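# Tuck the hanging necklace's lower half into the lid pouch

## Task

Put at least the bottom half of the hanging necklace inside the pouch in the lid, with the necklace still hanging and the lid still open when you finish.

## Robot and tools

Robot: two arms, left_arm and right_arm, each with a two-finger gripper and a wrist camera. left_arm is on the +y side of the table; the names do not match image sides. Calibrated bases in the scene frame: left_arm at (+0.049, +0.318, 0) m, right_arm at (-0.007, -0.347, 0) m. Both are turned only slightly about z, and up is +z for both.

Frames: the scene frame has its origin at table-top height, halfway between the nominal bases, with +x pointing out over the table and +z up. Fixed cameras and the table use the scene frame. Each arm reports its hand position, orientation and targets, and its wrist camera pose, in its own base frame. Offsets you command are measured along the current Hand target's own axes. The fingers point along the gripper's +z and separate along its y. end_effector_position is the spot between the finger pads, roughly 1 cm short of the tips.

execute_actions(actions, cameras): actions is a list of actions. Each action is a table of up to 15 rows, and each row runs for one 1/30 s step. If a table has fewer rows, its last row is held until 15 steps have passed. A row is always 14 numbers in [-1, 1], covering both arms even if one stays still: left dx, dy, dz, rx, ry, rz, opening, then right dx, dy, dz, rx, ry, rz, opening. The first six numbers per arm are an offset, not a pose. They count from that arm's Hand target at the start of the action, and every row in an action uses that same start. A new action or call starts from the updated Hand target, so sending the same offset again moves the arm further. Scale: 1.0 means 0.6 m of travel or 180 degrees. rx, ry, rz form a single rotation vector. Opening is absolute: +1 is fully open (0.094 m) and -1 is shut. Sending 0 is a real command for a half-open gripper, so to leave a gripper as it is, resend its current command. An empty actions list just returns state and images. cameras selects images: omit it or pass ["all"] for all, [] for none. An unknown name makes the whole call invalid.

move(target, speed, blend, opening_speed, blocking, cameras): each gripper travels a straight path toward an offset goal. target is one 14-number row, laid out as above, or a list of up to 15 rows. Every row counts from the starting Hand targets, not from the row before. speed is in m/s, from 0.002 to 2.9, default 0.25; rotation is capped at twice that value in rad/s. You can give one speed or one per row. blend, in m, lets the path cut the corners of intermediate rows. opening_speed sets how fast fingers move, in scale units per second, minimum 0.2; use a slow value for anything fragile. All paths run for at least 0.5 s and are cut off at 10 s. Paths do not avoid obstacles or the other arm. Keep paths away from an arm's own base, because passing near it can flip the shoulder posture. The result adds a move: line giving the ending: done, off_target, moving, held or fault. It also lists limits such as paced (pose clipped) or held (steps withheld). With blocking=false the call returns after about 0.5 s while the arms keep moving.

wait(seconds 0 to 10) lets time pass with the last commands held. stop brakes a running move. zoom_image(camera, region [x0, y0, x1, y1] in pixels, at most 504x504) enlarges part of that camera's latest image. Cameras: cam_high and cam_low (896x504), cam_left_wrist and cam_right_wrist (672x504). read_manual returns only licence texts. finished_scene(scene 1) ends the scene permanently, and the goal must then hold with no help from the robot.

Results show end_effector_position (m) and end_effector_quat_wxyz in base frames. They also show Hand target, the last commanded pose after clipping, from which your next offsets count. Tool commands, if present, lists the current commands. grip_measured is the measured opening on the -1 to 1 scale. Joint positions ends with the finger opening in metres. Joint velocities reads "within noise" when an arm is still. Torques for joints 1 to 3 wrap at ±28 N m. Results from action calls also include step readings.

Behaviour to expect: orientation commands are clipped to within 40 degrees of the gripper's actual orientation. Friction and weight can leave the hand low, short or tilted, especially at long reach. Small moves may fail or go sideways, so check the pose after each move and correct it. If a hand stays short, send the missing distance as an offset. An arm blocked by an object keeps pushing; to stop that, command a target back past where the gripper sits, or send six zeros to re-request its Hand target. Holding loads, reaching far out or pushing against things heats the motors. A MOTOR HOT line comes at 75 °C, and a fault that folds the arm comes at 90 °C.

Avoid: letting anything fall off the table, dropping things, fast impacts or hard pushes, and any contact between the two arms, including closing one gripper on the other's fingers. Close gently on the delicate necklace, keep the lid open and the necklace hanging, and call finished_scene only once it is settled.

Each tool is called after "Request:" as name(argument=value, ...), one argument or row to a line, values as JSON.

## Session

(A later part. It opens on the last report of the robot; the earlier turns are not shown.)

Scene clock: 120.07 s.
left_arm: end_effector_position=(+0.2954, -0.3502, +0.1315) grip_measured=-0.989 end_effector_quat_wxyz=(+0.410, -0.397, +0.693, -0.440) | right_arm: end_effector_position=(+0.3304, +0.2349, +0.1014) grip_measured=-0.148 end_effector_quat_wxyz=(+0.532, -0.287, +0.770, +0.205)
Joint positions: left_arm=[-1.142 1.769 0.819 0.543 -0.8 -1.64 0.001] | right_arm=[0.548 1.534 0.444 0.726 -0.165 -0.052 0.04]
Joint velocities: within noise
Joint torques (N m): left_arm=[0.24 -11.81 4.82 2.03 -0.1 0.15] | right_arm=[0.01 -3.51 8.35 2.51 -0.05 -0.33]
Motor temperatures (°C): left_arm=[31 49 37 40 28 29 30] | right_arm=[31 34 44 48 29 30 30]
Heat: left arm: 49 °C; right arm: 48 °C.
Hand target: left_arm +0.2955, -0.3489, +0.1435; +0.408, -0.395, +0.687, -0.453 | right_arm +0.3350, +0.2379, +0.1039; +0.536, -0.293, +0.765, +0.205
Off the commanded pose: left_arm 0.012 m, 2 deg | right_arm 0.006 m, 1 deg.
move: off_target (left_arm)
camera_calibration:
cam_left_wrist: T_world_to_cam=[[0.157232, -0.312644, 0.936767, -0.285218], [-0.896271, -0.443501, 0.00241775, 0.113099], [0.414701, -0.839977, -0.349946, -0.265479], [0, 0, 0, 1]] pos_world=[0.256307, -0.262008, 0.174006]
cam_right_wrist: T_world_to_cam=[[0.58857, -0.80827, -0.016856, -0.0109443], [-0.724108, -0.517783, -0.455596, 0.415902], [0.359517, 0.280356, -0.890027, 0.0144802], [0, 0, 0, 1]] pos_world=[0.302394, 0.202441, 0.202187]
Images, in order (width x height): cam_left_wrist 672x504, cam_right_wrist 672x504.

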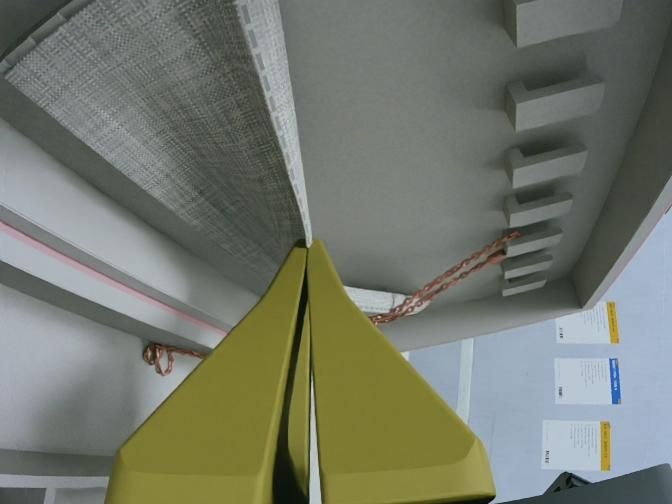

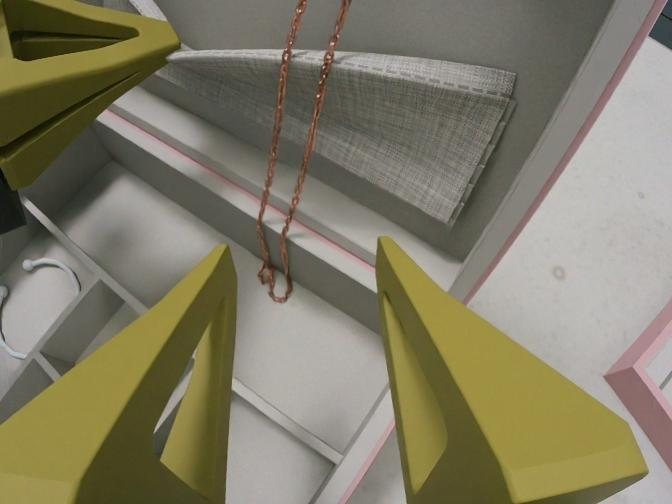

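Request:
move(
  target=[0,0,0,0,0,0,-1.0, -0.113,0.0099,-0.0794,0,0,0,-0.15],
  speed=0.15,
  cameras=["cam_right_wrist"],
)

Request:
zoom_image(
  camera="cam_right_wrist",
  region=[120, 60, 500, 330],
)

Scene clock: 122.77 s.
left_arm: end_effector_position=(+0.2954, -0.3503, +0.1315) grip_measured=-0.989 end_effector_quat_wxyz=(+0.410, -0.397, +0.693, -0.441) | right_arm: end_effector_position=(+0.3146, +0.2255, +0.1755) grip_measured=-0.148 end_effector_quat_wxyz=(+0.531, -0.288, +0.770, +0.205)
Joint positions: left_arm=[-1.142 1.769 0.819 0.544 -0.799 -1.64 0.001] | right_arm=[0.548 1.207 0.569 0.273 -0.166 -0.053 0.04]
Joint velocities: within noise
Joint torques (N m): left_arm=[0.28 -11.64 4.67 1.99 -0.07 0.21] | right_arm=[0.64 -4.03 10.13 2.33 0.02 -0.3]
Motor temperatures (°C): left_arm=[31 50 36 40 28 29 30] | right_arm=[31 34 45 48 29 30 30]
Heat: left arm: 50 °C; right arm: 48 °C.
Hand target: left_arm +0.2955, -0.3489, +0.1435; +0.408, -0.395, +0.687, -0.453 | right_arm +0.3150, +0.2280, +0.1840; +0.536, -0.294, +0.765, +0.205
Off the commanded pose: left_arm 0.012 m, 2 deg | right_arm 0.009 m, 1 deg.
move: off_target (left_arm)
camera_calibration:
cam_right_wrist: T_world_to_cam=[[0.589489, -0.807596, -0.0170412, -0.00845625], [-0.724203, -0.519038, -0.454015, 0.433386], [0.357816, 0.279978, -0.890831, 0.0895481], [0, 0, 0, 1]] pos_world=[0.286802, 0.193043, 0.276392]
Images, in order (width x height): cam_right_wrist 672x504.

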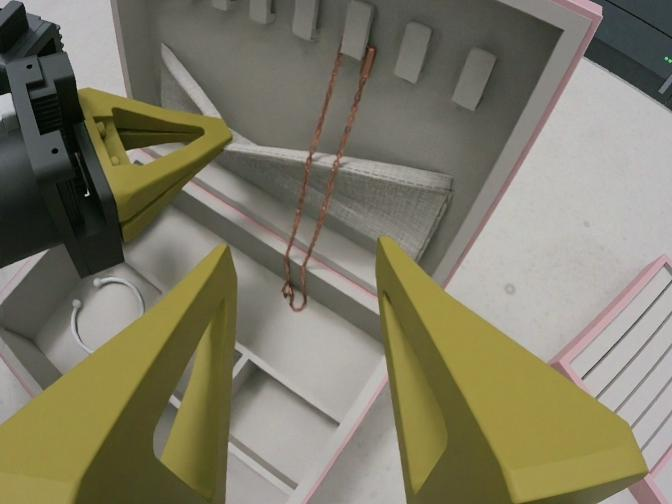

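Scaled by 1.326 from the camera's 672x504 image, which has a finer 960x720 frame.

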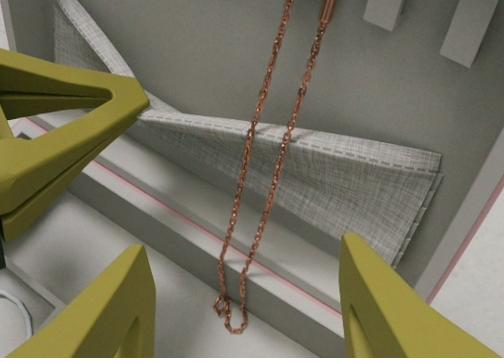

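Request:
move(
  target=[0.0062,0.0018,-0.0117,0,0,0,-1.0, 0,0,0,0,0,0,-0.15],
  speed=0.03,
  cameras=["cam_left_wrist","cam_right_wrist"],
)

Request:
zoom_image(
  camera="cam_right_wrist",
  region=[120, 60, 500, 330],
)

Scene clock: 125.47 s.
left_arm: end_effector_position=(+0.2926, -0.3498, +0.1326) grip_measured=-0.989 end_effector_quat_wxyz=(+0.410, -0.395, +0.693, -0.442) | right_arm: end_effector_position=(+0.3146, +0.2254, +0.1753) grip_measured=-0.148 end_effector_quat_wxyz=(+0.531, -0.288, +0.770, +0.205)
Joint positions: left_arm=[-1.149 1.76 0.811 0.544 -0.803 -1.64 0.001] | right_arm=[0.548 1.207 0.569 0.272 -0.166 -0.053 0.04]
Joint velocities: within noise
Joint torques (N m): left_arm=[-1.18 -11.74 4.74 1.91 -0.24 0.07] | right_arm=[0.58 -4.03 10.13 2.29 0.02 -0.3]
Motor temperatures (°C): left_arm=[31 51 36 41 28 29 30] | right_arm=[31 34 45 48 29 30 30]
Heat: left arm: 51 °C; right arm: 48 °C.
Hand target: left_arm +0.2876, -0.3498, +0.1436; +0.408, -0.395, +0.687, -0.453 | right_arm +0.3150, +0.2280, +0.1840; +0.536, -0.293, +0.765, +0.205
Off the commanded pose: left_arm 0.012 m, 2 deg | right_arm 0.009 m, 1 deg.
move: off_target (left_arm)
camera_calibration:
cam_left_wrist: T_world_to_cam=[[0.154285, -0.312677, 0.937245, -0.284887], [-0.89765, -0.440709, 0.00074111, 0.112308], [0.412821, -0.841432, -0.34867, -0.263628], [0, 0, 0, 1]] pos_world=[0.253599, -0.261407, 0.175007]
cam_right_wrist: T_world_to_cam=[[0.589477, -0.807605, -0.0170743, -0.00844383], [-0.724514, -0.519245, -0.453281, 0.433271], [0.357206, 0.279569, -0.891204, 0.0898163], [0, 0, 0, 1]] pos_world=[0.286805, 0.193045, 0.276294]
Images, in order (width x height): cam_left_wrist 672x504, cam_right_wrist 672x504.

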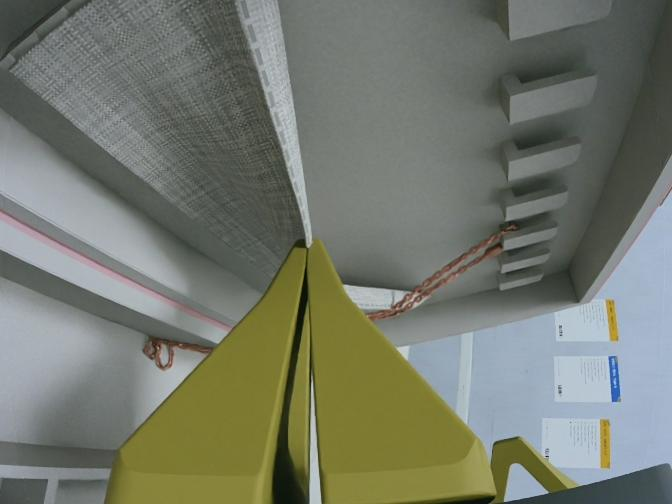

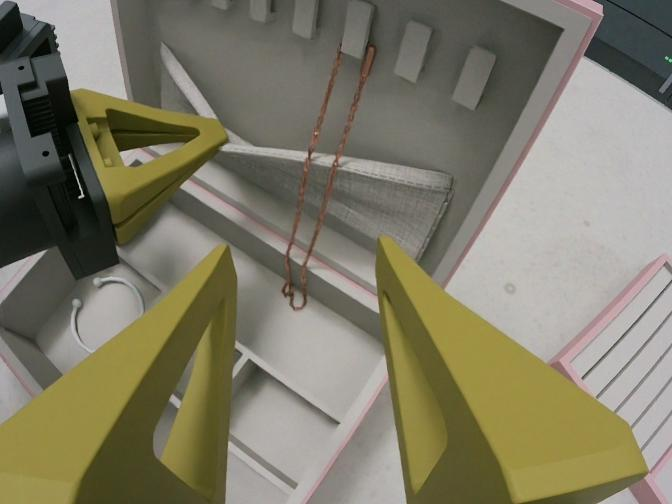

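Scaled by 1.326 from the camera's 672x504 image, which has a finer 960x720 frame.

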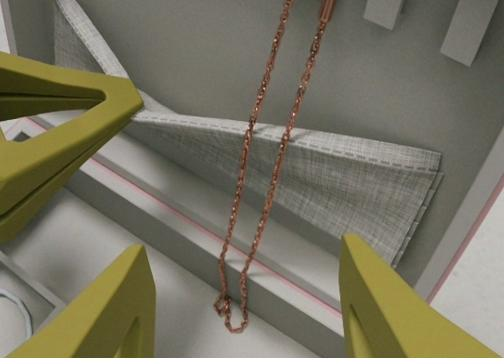

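Request:
move(
  target=[0.0062,0.0018,-0.0117,0,0,0,-1.0, 0,0,0,0,0,0,-0.15],
  speed=0.03,
  cameras=["cam_left_wrist","cam_right_wrist"],
)

Request:
zoom_image(
  camera="cam_right_wrist",
  region=[120, 60, 500, 330],
)

Scene clock: 126.40 s.
left_arm: end_effector_position=(+0.2860, -0.3502, +0.1348) grip_measured=-0.989 end_effector_quat_wxyz=(+0.414, -0.395, +0.691, -0.443) | right_arm: end_effector_position=(+0.3146, +0.2254, +0.1753) grip_measured=-0.148 end_effector_quat_wxyz=(+0.531, -0.288, +0.770, +0.205)
Joint positions: left_arm=[-1.17 1.751 0.804 0.544 -0.829 -1.643 0.001] | right_arm=[0.548 1.207 0.569 0.272 -0.166 -0.053 0.04]
Joint velocities: within noise
Joint torques (N m): left_arm=[-1.24 -11.63 4.77 1.75 -0.15 -0.01] | right_arm=[0.59 -3.99 10.13 2.28 0.03 -0.3]
Motor temperatures (°C): left_arm=[31 51 36 41 28 29 30] | right_arm=[31 34 45 48 29 30 30]
Heat: left arm: 51 °C; right arm: 48 °C.
Hand target: left_arm +0.2797, -0.3508, +0.1437; +0.408, -0.395, +0.687, -0.453 | right_arm +0.3150, +0.2280, +0.1840; +0.536, -0.293, +0.765, +0.205
Off the commanded pose: left_arm 0.011 m, 1 deg | right_arm 0.009 m, 1 deg.
move: off_target (left_arm)
camera_calibration:
cam_left_wrist: T_world_to_cam=[[0.146783, -0.312377, 0.93855, -0.284016], [-0.896177, -0.443633, -0.00749777, 0.105955], [0.418714, -0.840006, -0.345063, -0.262132], [0, 0, 0, 1]] pos_world=[0.246402, -0.261908, 0.176905]
cam_right_wrist: T_world_to_cam=[[0.589477, -0.807605, -0.0170743, -0.00844383], [-0.724514, -0.519245, -0.453281, 0.433271], [0.357206, 0.279569, -0.891204, 0.0898163], [0, 0, 0, 1]] pos_world=[0.286805, 0.193045, 0.276294]
Images, in order (width x height): cam_left_wrist 672x504, cam_right_wrist 672x504.

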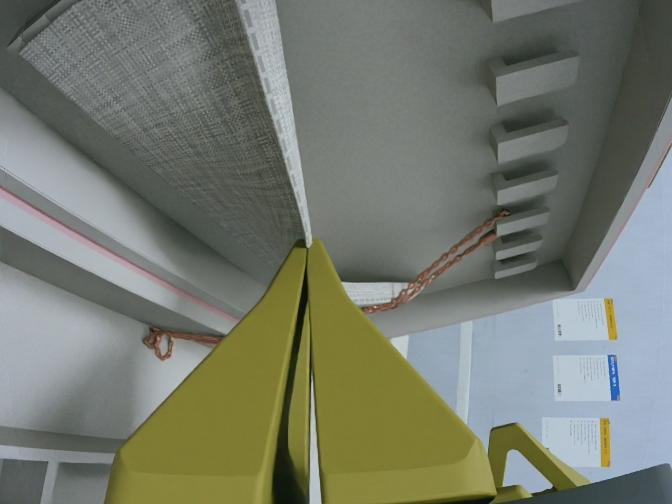

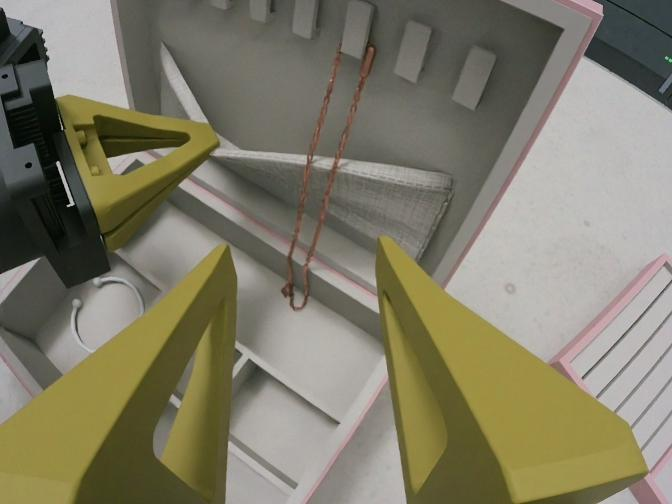

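Scaled by 1.326 from the camera's 672x504 image, which has a finer 960x720 frame.

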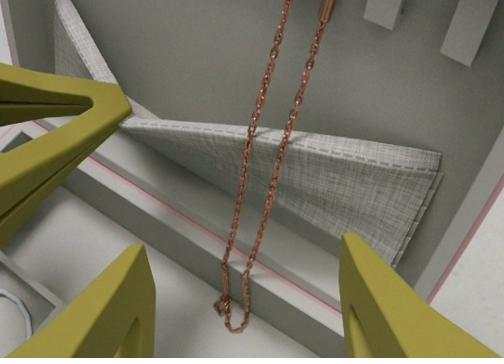

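Request:
move(
  target=[0,0,0,0,0,0,-1.0, 0.1061,0,0.0983,0,0,0,-0.15],
  speed=0.12,
  cameras=["cam_left_wrist","cam_right_wrist"],
)

Scene clock: 128.30 s.
left_arm: end_effector_position=(+0.2861, -0.3501, +0.1348) grip_measured=-0.989 end_effector_quat_wxyz=(+0.414, -0.395, +0.690, -0.443) | right_arm: end_effector_position=(+0.3417, +0.2509, +0.1126) grip_measured=-0.148 end_effector_quat_wxyz=(+0.542, -0.292, +0.759, +0.210)
Joint positions: left_arm=[-1.17 1.751 0.804 0.544 -0.829 -1.643 0.001] | right_arm=[0.569 1.575 0.513 0.728 -0.159 -0.053 0.04]
Joint velocities: within noise
Joint torques (N m): left_arm=[-1.29 -11.69 4.57 1.76 -0.18 -0.03] | right_arm=[0.69 -4 5.83 2.51 0.16 -0.22]
Motor temperatures (°C): left_arm=[31 51 36 41 28 29 30] | right_arm=[31 34 45 49 29 30 30]
Heat: left arm: 51 °C; right arm: 49 °C.
Hand target: left_arm +0.2797, -0.3508, +0.1436; +0.408, -0.395, +0.687, -0.453 | right_arm +0.3402, +0.2504, +0.1041; +0.536, -0.293, +0.765, +0.205
Off the commanded pose: left_arm 0.011 m, 1 deg | right_arm 0.009 m, 1 deg.
move: off_target (left_arm)
camera_calibration:
cam_left_wrist: T_world_to_cam=[[0.147069, -0.311706, 0.938728, -0.283944], [-0.895928, -0.444142, -0.00711401, 0.105694], [0.419146, -0.839986, -0.344586, -0.262318], [0, 0, 0, 1]] pos_world=[0.246403, -0.261907, 0.176907]
cam_right_wrist: T_world_to_cam=[[0.600988, -0.799167, -0.0120532, -0.0115729], [-0.70428, -0.522381, -0.480737, 0.434692], [0.377893, 0.297406, -0.876782, 0.00396046], [0, 0, 0, 1]] pos_world=[0.311603, 0.216648, 0.212305]
Images, in order (width x height): cam_left_wrist 672x504, cam_right_wrist 672x504.

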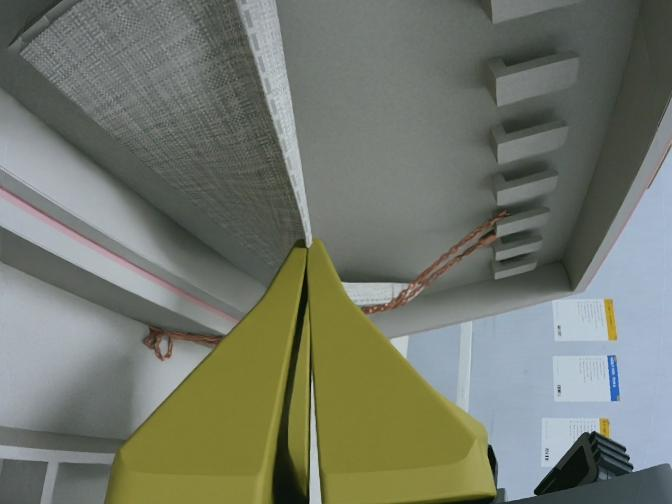

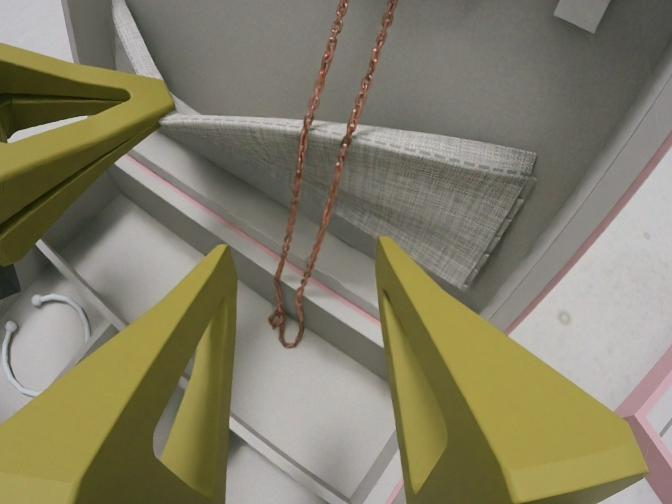

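Request:
zoom_image(
  camera="cam_right_wrist",
  region=[200, 80, 440, 360],
)

Scaled by 1.800 from the camera's 672x504 image, which has a finer 960x720 frame.

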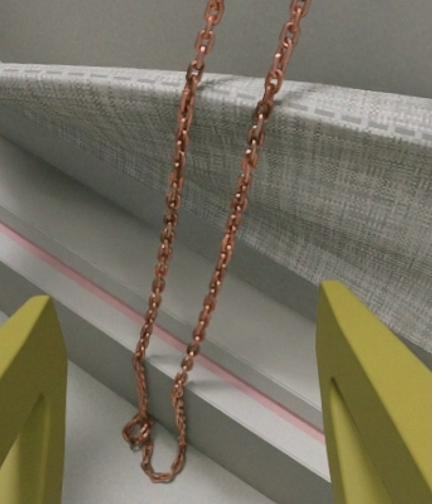

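Request:
move(
  target=[0,0,0,0,0,0,-1.0, -0.0023,-0.0007,0.0506,0,0,0,-0.15],
  speed=0.08,
  cameras=["cam_right_wrist"],
)

Request:
zoom_image(
  camera="cam_right_wrist",
  region=[200, 120, 440, 360],
)

Scene clock: 130.63 s.
left_arm: end_effector_position=(+0.2861, -0.3501, +0.1349) grip_measured=-0.989 end_effector_quat_wxyz=(+0.414, -0.395, +0.690, -0.443) | right_arm: end_effector_position=(+0.3576, +0.2660, +0.0947) grip_measured=-0.148 end_effector_quat_wxyz=(+0.533, -0.296, +0.765, +0.207)
Joint positions: left_arm=[-1.17 1.751 0.804 0.544 -0.83 -1.643 0.001] | right_arm=[0.584 1.708 0.585 0.765 -0.145 -0.053 0.04]
Joint velocities: within noise
Joint torques (N m): left_arm=[-1.39 -11.45 4.56 1.76 -0.19 -0.02] | right_arm=[0.7 -4.6 8.13 2.49 0.13 -0.17]
Motor temperatures (°C): left_arm=[31 51 36 41 28 29 30] | right_arm=[31 34 44 49 29 30 30]
Heat: left arm: 51 °C; right arm: 49 °C.
Hand target: left_arm +0.2797, -0.3508, +0.1437; +0.408, -0.395, +0.687, -0.453 | right_arm +0.3620, +0.2694, +0.0949; +0.536, -0.293, +0.765, +0.205
Off the commanded pose: left_arm 0.011 m, 1 deg | right_arm 0.006 m, 0 deg.
move: off_target (left_arm)
camera_calibration:
cam_right_wrist: T_world_to_cam=[[0.602334, -0.798192, -0.00909477, -0.0102687], [-0.711157, -0.53141, -0.460282, 0.448012], [0.362561, 0.283711, -0.887726, -0.0121064], [0, 0, 0, 1]] pos_world=[0.329181, 0.233316, 0.195371]
Images, in order (width x height): cam_right_wrist 672x504.

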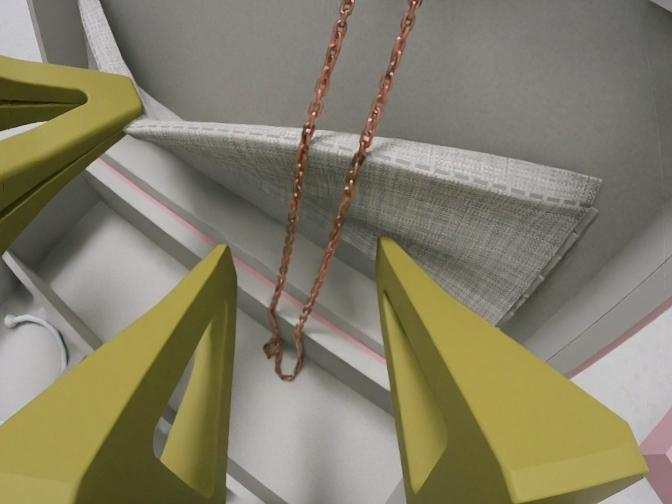

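Scaled by 2.100 from the camera's 672x504 image, which has a finer 960x720 frame.

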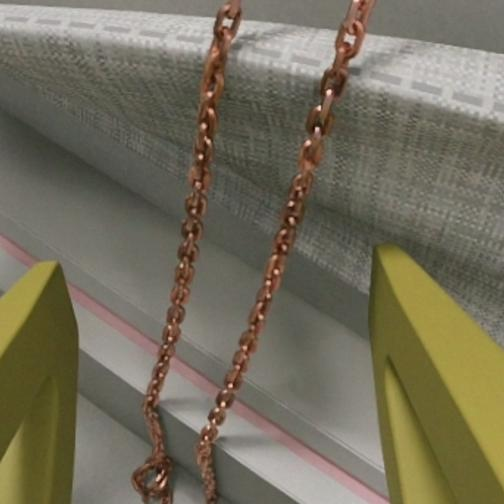

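Request:
move(
  target=[0,0,0,0,0,0,-1.0, 0,0.005,0.0100,0,0,0,-0.15],
  speed=0.06,
  cameras=["cam_right_wrist"],
)

Request:
zoom_image(
  camera="cam_right_wrist",
  region=[200, 120, 440, 360],
)

Scene clock: 131.77 s.
left_arm: end_effector_position=(+0.2861, -0.3501, +0.1349) grip_measured=-0.989 end_effector_quat_wxyz=(+0.414, -0.395, +0.690, -0.443) | right_arm: end_effector_position=(+0.3596, +0.2720, +0.0927) grip_measured=-0.148 end_effector_quat_wxyz=(+0.533, -0.298, +0.765, +0.206)
Joint positions: left_arm=[-1.17 1.751 0.804 0.544 -0.83 -1.644 0.001] | right_arm=[0.597 1.733 0.603 0.772 -0.134 -0.053 0.04]
Joint velocities: within noise
Joint torques (N m): left_arm=[-1.36 -11.67 4.64 1.77 -0.2 -0.01] | right_arm=[0.69 -4.78 8.1 2.51 0.16 -0.12]
Motor temperatures (°C): left_arm=[31 51 36 41 28 29 30] | right_arm=[31 34 44 49 29 30 30]
Heat: left arm: 51 °C; right arm: 49 °C.
Hand target: left_arm +0.2797, -0.3508, +0.1437; +0.408, -0.395, +0.687, -0.453 | right_arm +0.3641, +0.2755, +0.0927; +0.536, -0.293, +0.765, +0.205
Off the commanded pose: left_arm 0.011 m, 1 deg | right_arm 0.006 m, 1 deg.
move: off_target (left_arm)
camera_calibration:
cam_right_wrist: T_world_to_cam=[[0.604174, -0.796837, -0.0050461, -0.00810743], [-0.708744, -0.534465, -0.460466, 0.451803], [0.364219, 0.281778, -0.887663, -0.0163677], [0, 0, 0, 1]] pos_world=[0.331073, 0.239625, 0.19347]
Images, in order (width x height): cam_right_wrist 672x504.

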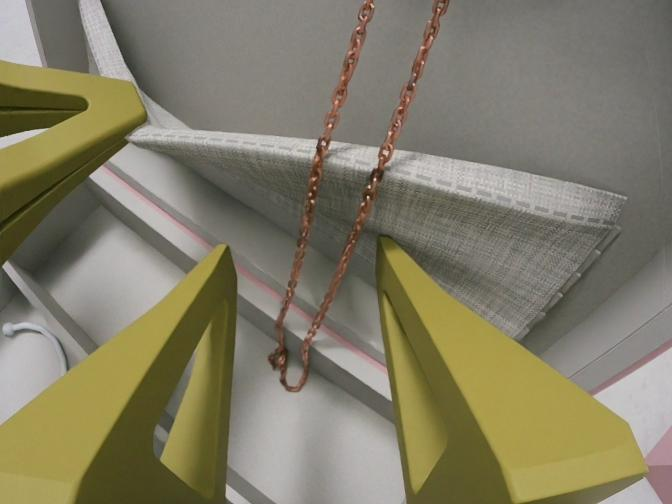

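Scaled by 2.100 from the camera's 672x504 image, which has a finer 960x720 frame.

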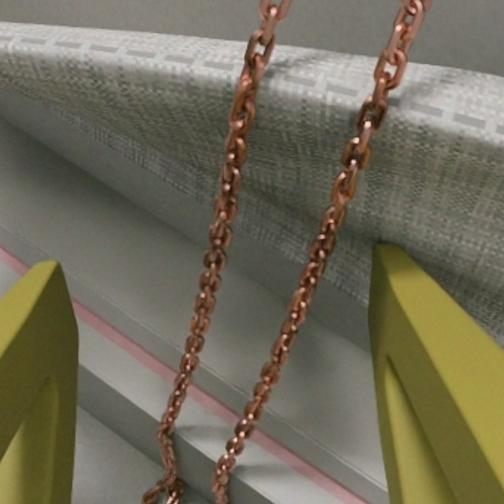

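Request:
move(
  target=[0,0,0,0,0,0,-1.0, 0,0,0,0,0,0,-0.85],
  speed=0.05,
  opening_speed=0.6,
  cameras=["cam_right_wrist"],
)

Request:
zoom_image(
  camera="cam_right_wrist",
  region=[200, 120, 440, 360],
)

Scene clock: 133.67 s.
left_arm: end_effector_position=(+0.2861, -0.3501, +0.1349) grip_measured=-0.989 end_effector_quat_wxyz=(+0.414, -0.395, +0.690, -0.443) | right_arm: end_effector_position=(+0.3599, +0.2719, +0.0929) grip_measured=-0.848 end_effector_quat_wxyz=(+0.534, -0.297, +0.764, +0.205)
Joint positions: left_arm=[-1.17 1.751 0.804 0.544 -0.83 -1.644 0.001] | right_arm=[0.597 1.733 0.603 0.773 -0.133 -0.053 0.007]
Joint velocities: within noise
Joint torques (N m): left_arm=[-1.43 -11.48 4.74 1.73 -0.16 -0.05] | right_arm=[0.66 -4.78 8.13 2.51 0.14 -0.11]
Motor temperatures (°C): left_arm=[31 52 36 41 28 29 30] | right_arm=[31 34 44 49 29 30 30]
Heat: left arm: 52 °C; right arm: 49 °C.
Hand target: left_arm +0.2797, -0.3508, +0.1436; +0.408, -0.395, +0.687, -0.453 | right_arm +0.3641, +0.2755, +0.0927; +0.536, -0.293, +0.765, +0.205
Off the commanded pose: left_arm 0.011 m, 1 deg | right_arm 0.006 m, 0 deg.
move: off_target (left_arm)
camera_calibration:
cam_right_wrist: T_world_to_cam=[[0.603318, -0.797487, -0.00461552, -0.00788582], [-0.708802, -0.533555, -0.461431, 0.451895], [0.365523, 0.281661, -0.887164, -0.0166994], [0, 0, 0, 1]] pos_world=[0.331166, 0.239526, 0.193667]
Images, in order (width x height): cam_right_wrist 672x504.

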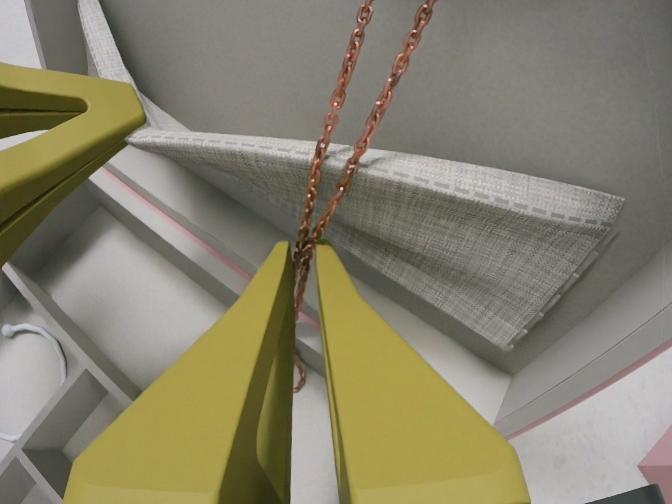

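Scaled by 2.100 from the camera's 672x504 image, which has a finer 960x720 frame.

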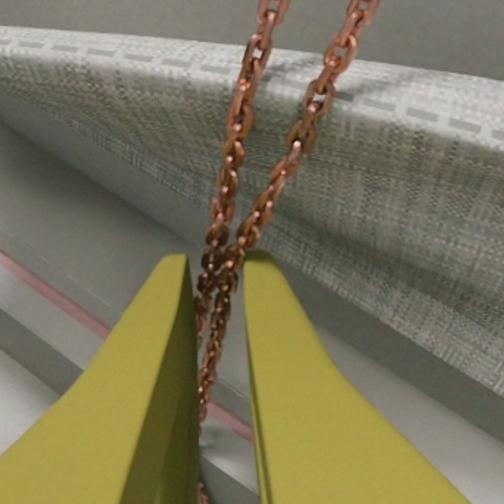

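Request:
move(
  target=[0,0,0,0,0,0,-1.0, 0,0,0,0,0,0,-1.0],
  speed=0.05,
  opening_speed=0.3,
  cameras=["cam_right_wrist"],
)

Request:
zoom_image(
  camera="cam_right_wrist",
  region=[200, 120, 440, 360],
)

Scene clock: 134.47 s.
left_arm: end_effector_position=(+0.2861, -0.3501, +0.1349) grip_measured=-0.989 end_effector_quat_wxyz=(+0.414, -0.395, +0.690, -0.443) | right_arm: end_effector_position=(+0.3599, +0.2719, +0.0929) grip_measured=-0.988 end_effector_quat_wxyz=(+0.534, -0.297, +0.764, +0.205)
Joint positions: left_arm=[-1.17 1.751 0.804 0.544 -0.83 -1.644 0.001] | right_arm=[0.597 1.733 0.603 0.773 -0.133 -0.053 0.001]
Joint velocities: within noise
Joint torques (N m): left_arm=[-1.36 -11.67 4.81 1.75 -0.2 0.01] | right_arm=[0.69 -4.74 8.09 2.5 0.15 -0.12]
Motor temperatures (°C): left_arm=[31 52 36 41 28 29 30] | right_arm=[31 34 44 49 29 30 30]
Heat: left arm: 52 °C; right arm: 49 °C.
Hand target: left_arm +0.2797, -0.3508, +0.1436; +0.408, -0.395, +0.687, -0.453 | right_arm +0.3641, +0.2755, +0.0927; +0.535, -0.293, +0.765, +0.205
Off the commanded pose: left_arm 0.011 m, 1 deg | right_arm 0.006 m, 0 deg.
move: off_target (left_arm)
camera_calibration:
cam_right_wrist: T_world_to_cam=[[0.603318, -0.797487, -0.00461552, -0.00788582], [-0.708802, -0.533555, -0.461431, 0.451895], [0.365523, 0.281661, -0.887164, -0.0166994], [0, 0, 0, 1]] pos_world=[0.331166, 0.239526, 0.193667]
Images, in order (width x height): cam_right_wrist 672x504.

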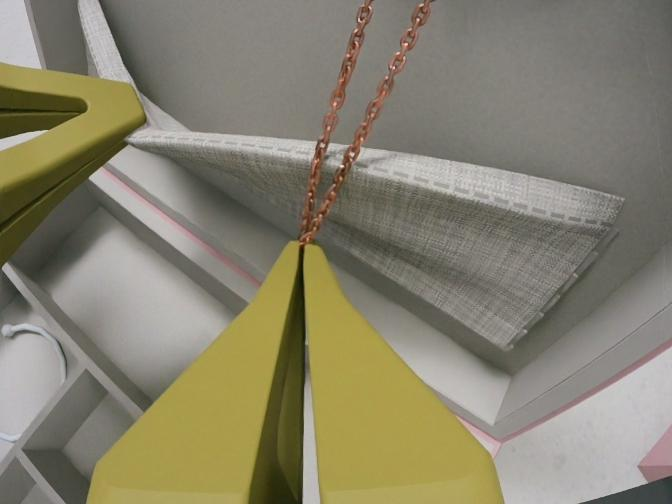

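Scaled by 2.100 from the camera's 672x504 image, which has a finer 960x720 frame.

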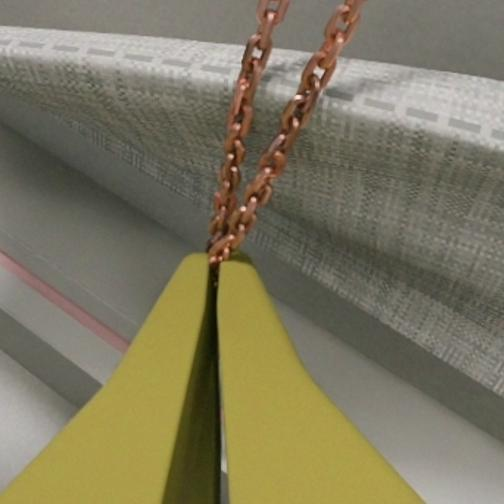

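Request:
move(
  target=[0,0,0,0,0,0,-1.0, -0.0945,0.0001,-0.0438,0,0,0,-1.0],
  speed=0.08,
  cameras=["cam_left_wrist","cam_right_wrist"],
)

Scene clock: 136.60 s.
left_arm: end_effector_position=(+0.2861, -0.3501, +0.1349) grip_measured=-0.989 end_effector_quat_wxyz=(+0.414, -0.395, +0.690, -0.443) | right_arm: end_effector_position=(+0.3581, +0.2707, +0.1415) grip_measured=-0.988 end_effector_quat_wxyz=(+0.526, -0.299, +0.770, +0.204)
Joint positions: left_arm=[-1.17 1.751 0.804 0.544 -0.83 -1.644 0.001] | right_arm=[0.597 1.554 0.695 0.484 -0.133 -0.053 0.001]
Joint velocities: within noise
Joint torques (N m): left_arm=[-1.4 -11.58 4.67 1.73 -0.19 -0.07] | right_arm=[0.51 -7.31 9.29 2.28 0.13 -0.13]
Motor temperatures (°C): left_arm=[31 52 36 41 28 29 30] | right_arm=[31 35 44 49 29 30 30]
Heat: left arm: 52 °C; right arm: 49 °C.
Hand target: left_arm +0.2797, -0.3508, +0.1436; +0.408, -0.395, +0.687, -0.453 | right_arm +0.3601, +0.2720, +0.1551; +0.536, -0.293, +0.765, +0.205
Off the commanded pose: left_arm 0.011 m, 1 deg | right_arm 0.014 m, 1 deg.
move: off_target (left_arm, right_arm)
camera_calibration:
cam_left_wrist: T_world_to_cam=[[0.147157, -0.311335, 0.938837, -0.283857], [-0.895724, -0.444555, -0.00702298, 0.105565], [0.419552, -0.839905, -0.34429, -0.262365], [0, 0, 0, 1]] pos_world=[0.246404, -0.261807, 0.176907]
cam_right_wrist: T_world_to_cam=[[0.603218, -0.797556, -0.00566089, -0.00739781], [-0.716105, -0.538461, -0.444132, 0.473886], [0.351172, 0.271962, -0.895943, 0.0363803], [0, 0, 0, 1]] pos_world=[0.331038, 0.239375, 0.243021]
Images, in order (width x height): cam_left_wrist 672x504, cam_right_wrist 672x504.

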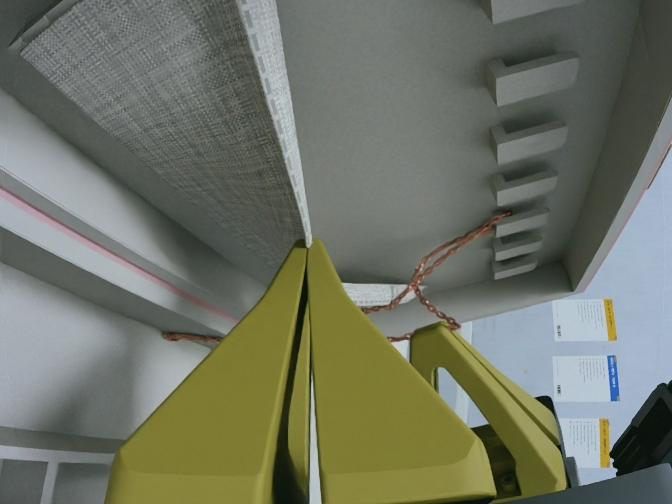

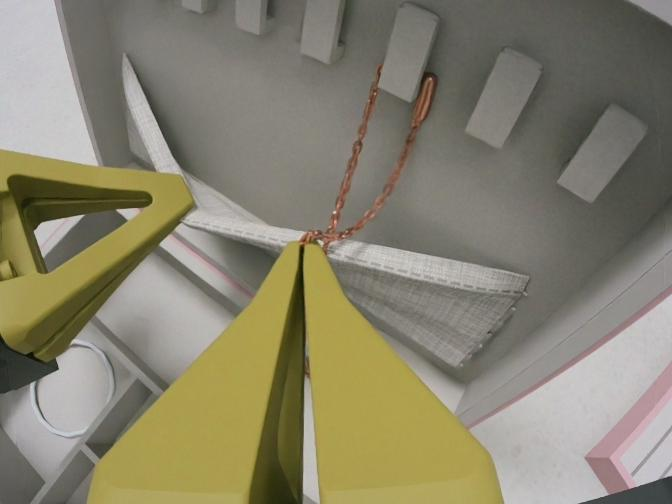

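Request:
move(
  target=[0,0,0,0,0,0,-1.0, -0.1592,-0.0067,-0.0500,0,0,0,-1.0],
  speed=0.08,
  cameras=["cam_left_wrist","cam_right_wrist","cam_low","cam_high"],
)

Scene clock: 138.77 s.
left_arm: end_effector_position=(+0.2861, -0.3501, +0.1349) grip_measured=-0.989 end_effector_quat_wxyz=(+0.414, -0.395, +0.690, -0.443) | right_arm: end_effector_position=(+0.3662, +0.2742, +0.2389) grip_measured=-0.988 end_effector_quat_wxyz=(+0.525, -0.297, +0.772, +0.202)
Joint positions: left_arm=[-1.17 1.751 0.804 0.544 -0.83 -1.644 0.001] | right_arm=[0.593 1.426 1.005 0.041 -0.133 -0.053 0.001]
Joint velocities: within noise
Joint torques (N m): left_arm=[-1.39 -11.52 4.7 1.73 -0.2 -0.05] | right_arm=[-0.02 -7.08 10.56 2.31 0.03 -0.17]
Motor temperatures (°C): left_arm=[31 52 36 41 28 29 30] | right_arm=[31 35 44 49 29 30 30]
Heat: left arm: 52 °C; right arm: 49 °C.
Hand target: left_arm +0.2797, -0.3508, +0.1436; +0.408, -0.395, +0.687, -0.453 | right_arm +0.3661, +0.2721, +0.2552; +0.536, -0.293, +0.765, +0.205
Off the commanded pose: left_arm 0.011 m, 1 deg | right_arm 0.016 m, 2 deg.
move: off_target (left_arm, right_arm)
camera_calibration:
cam_left_wrist: T_world_to_cam=[[0.147157, -0.311335, 0.938837, -0.283857], [-0.895724, -0.444555, -0.00702298, 0.105565], [0.419552, -0.839905, -0.34429, -0.262365], [0, 0, 0, 1]] pos_world=[0.246404, -0.261807, 0.176907]
cam_right_wrist: T_world_to_cam=[[0.600157, -0.799861, -0.00583941, -0.00721205], [-0.719678, -0.536778, -0.440379, 0.524798], [0.349107, 0.268499, -0.897793, 0.121926], [0, 0, 0, 1]] pos_world=[0.339448, 0.243194, 0.340532]

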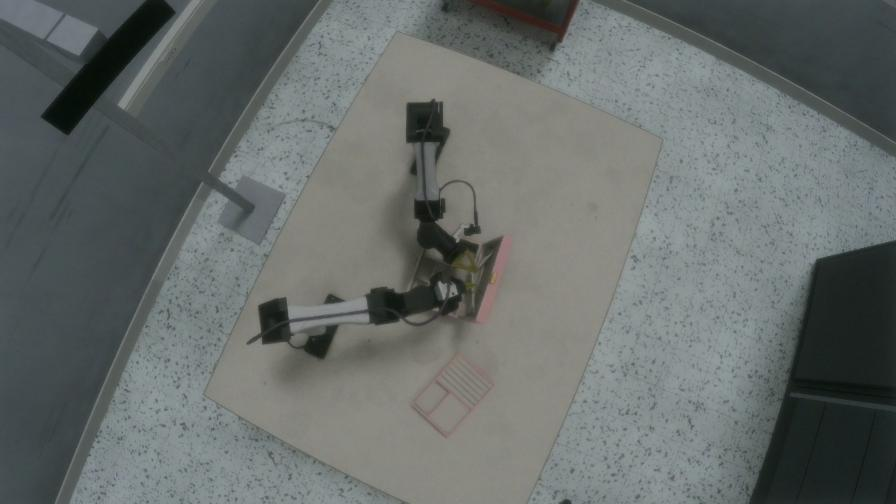

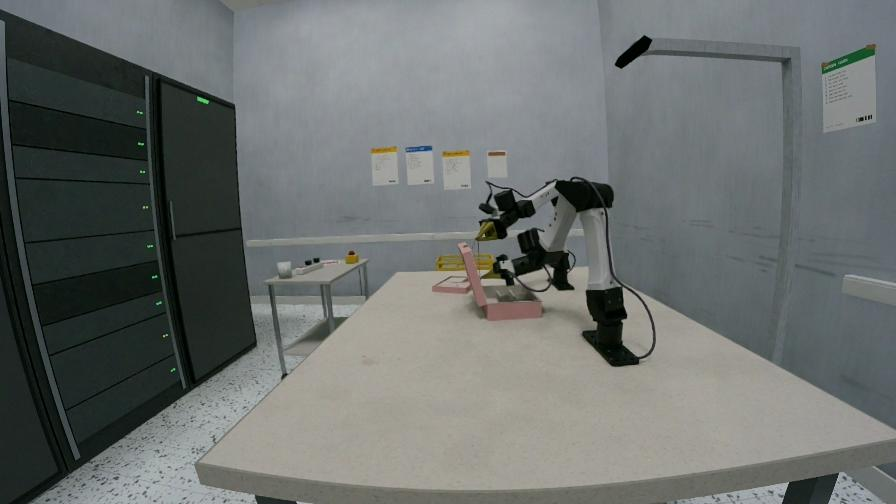

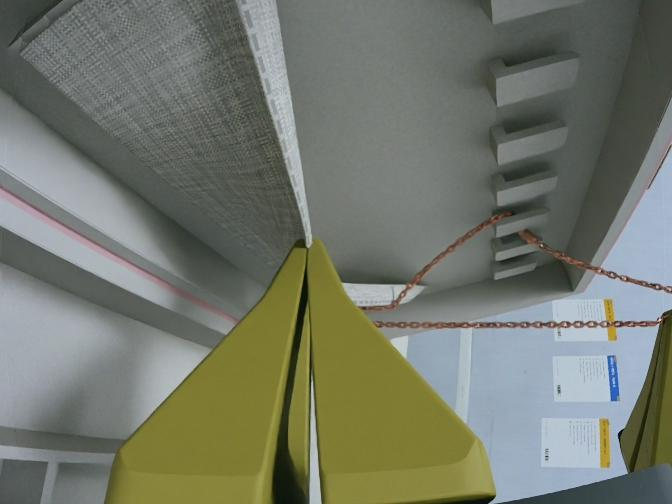

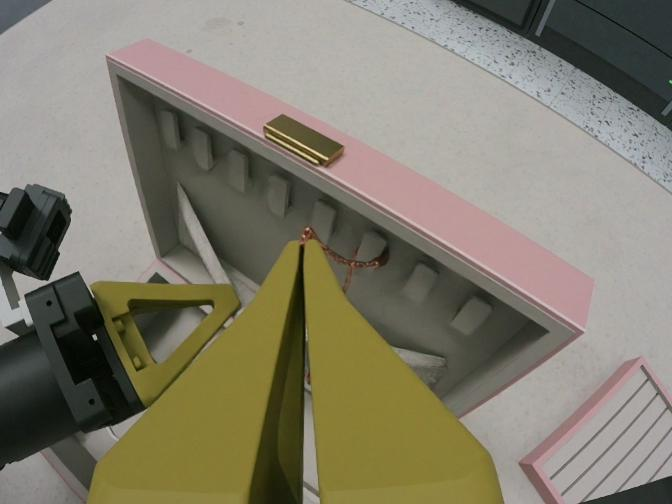

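Request:
move(
  target=[0,0,0,0,0,0,-1.0, 0.2463,0.0053,0.0885,0,0,0,-1.0],
  speed=0.12,
  cameras=["cam_left_wrist","cam_right_wrist"],
)

Scene clock: 144.37 s.
left_arm: end_effector_position=(+0.2861, -0.3501, +0.1349) grip_measured=-0.989 end_effector_quat_wxyz=(+0.414, -0.395, +0.690, -0.443) | right_arm: end_effector_position=(+0.3654, +0.2736, +0.1067) grip_measured=-0.988 end_effector_quat_wxyz=(+0.542, -0.294, +0.759, +0.206)
Joint positions: left_arm=[-1.17 1.751 0.804 0.544 -0.83 -1.644 0.001] | right_arm=[0.593 1.711 0.631 0.744 -0.133 -0.053 0.001]
Joint velocities: within noise
Joint torques (N m): left_arm=[-1.7 -11.4 4.7 1.8 -0.21 0] | right_arm=[0.73 -4.98 5.89 2.51 0.12 -0.14]
Motor temperatures (°C): left_arm=[31 53 36 41 28 29 30] | right_arm=[31 36 45 49 29 30 31]
Heat: left arm: 53 °C; right arm: 49 °C.
Hand target: left_arm +0.2797, -0.3508, +0.1436; +0.408, -0.395, +0.687, -0.453 | right_arm +0.3636, +0.2739, +0.0980; +0.535, -0.293, +0.765, +0.205
Off the commanded pose: left_arm 0.011 m, 1 deg | right_arm 0.009 m, 1 deg.
move: off_target (left_arm)
camera_calibration:
cam_left_wrist: T_world_to_cam=[[0.147157, -0.311335, 0.938837, -0.283857], [-0.895724, -0.444555, -0.00702298, 0.105565], [0.419552, -0.839905, -0.34429, -0.262365], [0, 0, 0, 1]] pos_world=[0.246404, -0.261807, 0.176907]
cam_right_wrist: T_world_to_cam=[[0.600346, -0.799732, -0.00360703, -0.00821929], [-0.702788, -0.525408, -0.47962, 0.460592], [0.381673, 0.290473, -0.877469, -0.0163788], [0, 0, 0, 1]] pos_world=[0.334884, 0.240183, 0.206508]
Images, in order (width x height): cam_left_wrist 672x504, cam_right_wrist 672x504.

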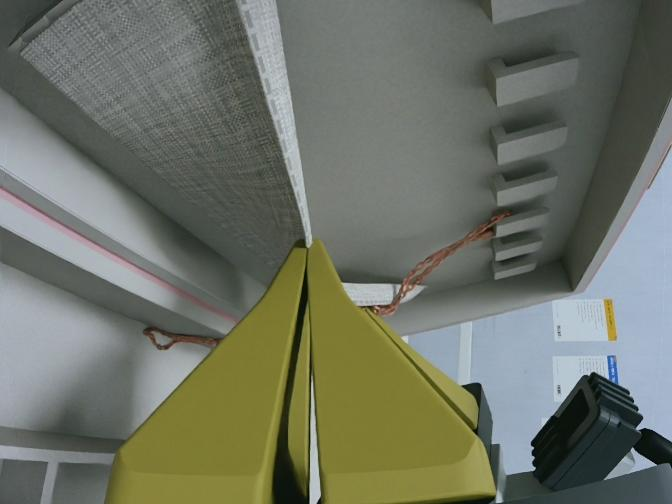

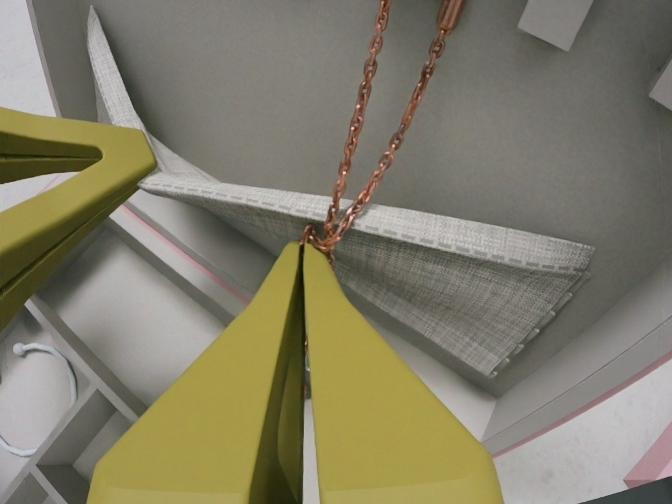

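Request:
wait(
  seconds=0.1,
)

Scene clock: 145.80 s.
left_arm: end_effector_position=(+0.2861, -0.3501, +0.1349) grip_measured=-0.989 end_effector_quat_wxyz=(+0.414, -0.395, +0.690, -0.443) | right_arm: end_effector_position=(+0.3655, +0.2736, +0.1068) grip_measured=-0.988 end_effector_quat_wxyz=(+0.543, -0.294, +0.759, +0.206)
Joint positions: left_arm=[-1.17 1.751 0.804 0.544 -0.83 -1.644 0.001] | right_arm=[0.593 1.711 0.631 0.745 -0.133 -0.053 0.001]
Joint velocities: within noise
Joint torques (N m): left_arm=[-1.39 -11.41 4.83 1.78 -0.21 -0.01] | right_arm=[0.73 -4.94 5.86 2.54 0.12 -0.13]
Motor temperatures (°C): left_arm=[31 53 36 41 28 29 30] | right_arm=[31 36 45 50 29 30 31]
Heat: left arm: 53 °C; right arm: 50 °C.
Hand target: left_arm +0.2797, -0.3508, +0.1436; +0.408, -0.395, +0.687, -0.453 | right_arm +0.3636, +0.2739, +0.0980; +0.536, -0.293, +0.765, +0.205
Tool commands: left_gripper/opening=-1.0 right_gripper/opening=-1.0
Off the commanded pose: left_arm 0.011 m, 1 deg | right_arm 0.009 m, 1 deg.
wait: 0.10 s; at rest from the start
camera_calibration:
cam_left_wrist: T_world_to_cam=[[0.147157, -0.311335, 0.938837, -0.283857], [-0.895724, -0.444555, -0.00702298, 0.105565], [0.419552, -0.839905, -0.34429, -0.262365], [0, 0, 0, 1]] pos_world=[0.246404, -0.261807, 0.176907]
cam_right_wrist: T_world_to_cam=[[0.600319, -0.799753, -0.00349156, -0.0082279], [-0.702478, -0.525204, -0.480296, 0.460623], [0.382285, 0.290784, -0.877099, -0.0166473], [0, 0, 0, 1]] pos_world=[0.334881, 0.240182, 0.206606]

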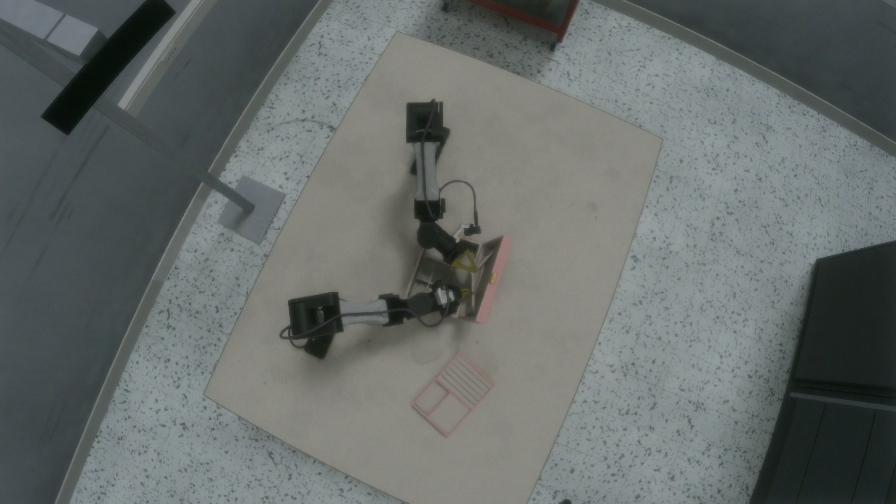

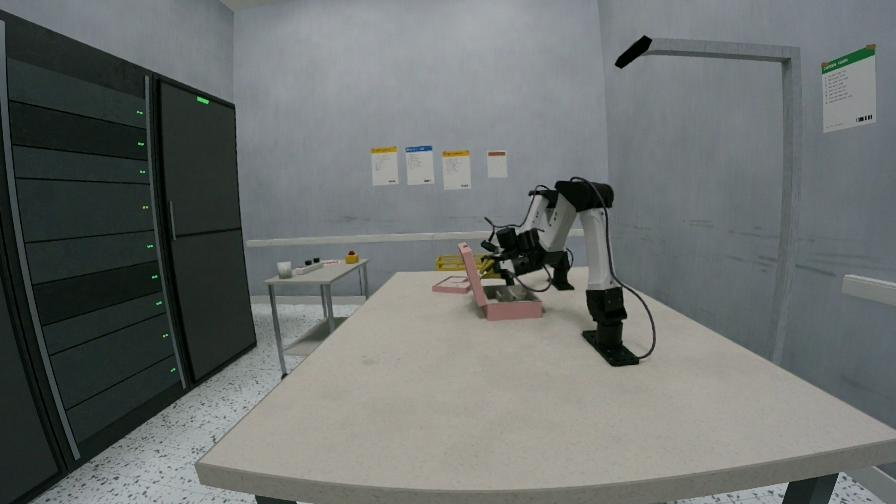

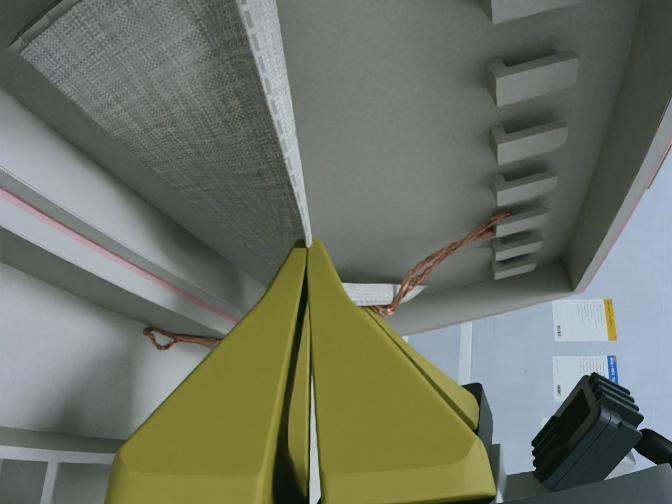

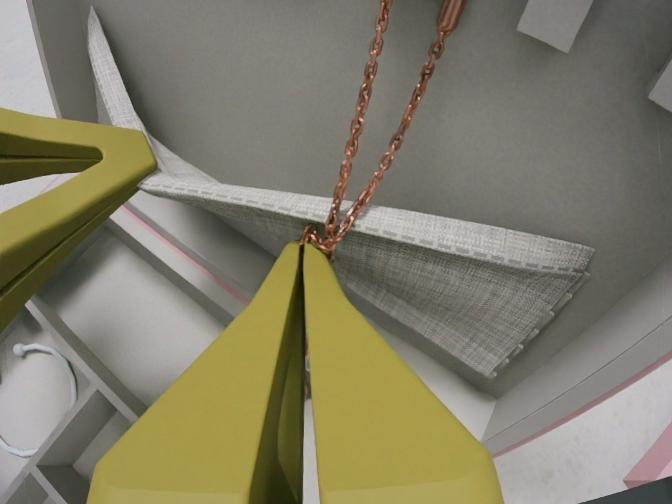

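Request:
zoom_image(
  camera="cam_right_wrist",
  region=[220, 150, 450, 330],
)

Request:
zoom_image(
  camera="cam_left_wrist",
  region=[280, 180, 580, 360],
)

Scaled by 2.191 from the camera's 672x504 image, which has a finer 960x720 frame.

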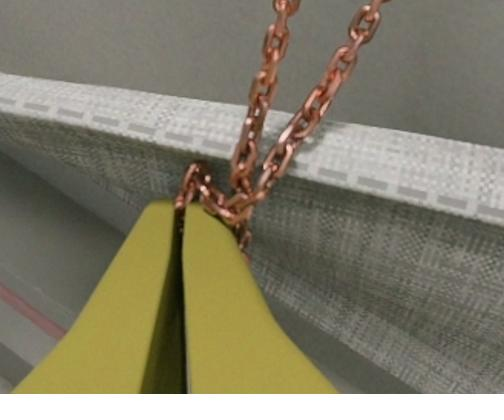

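Scaled by 1.680 from the camera's 672x504 image, which has a finer 960x720 frame.

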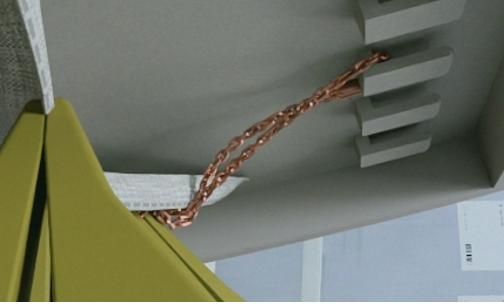

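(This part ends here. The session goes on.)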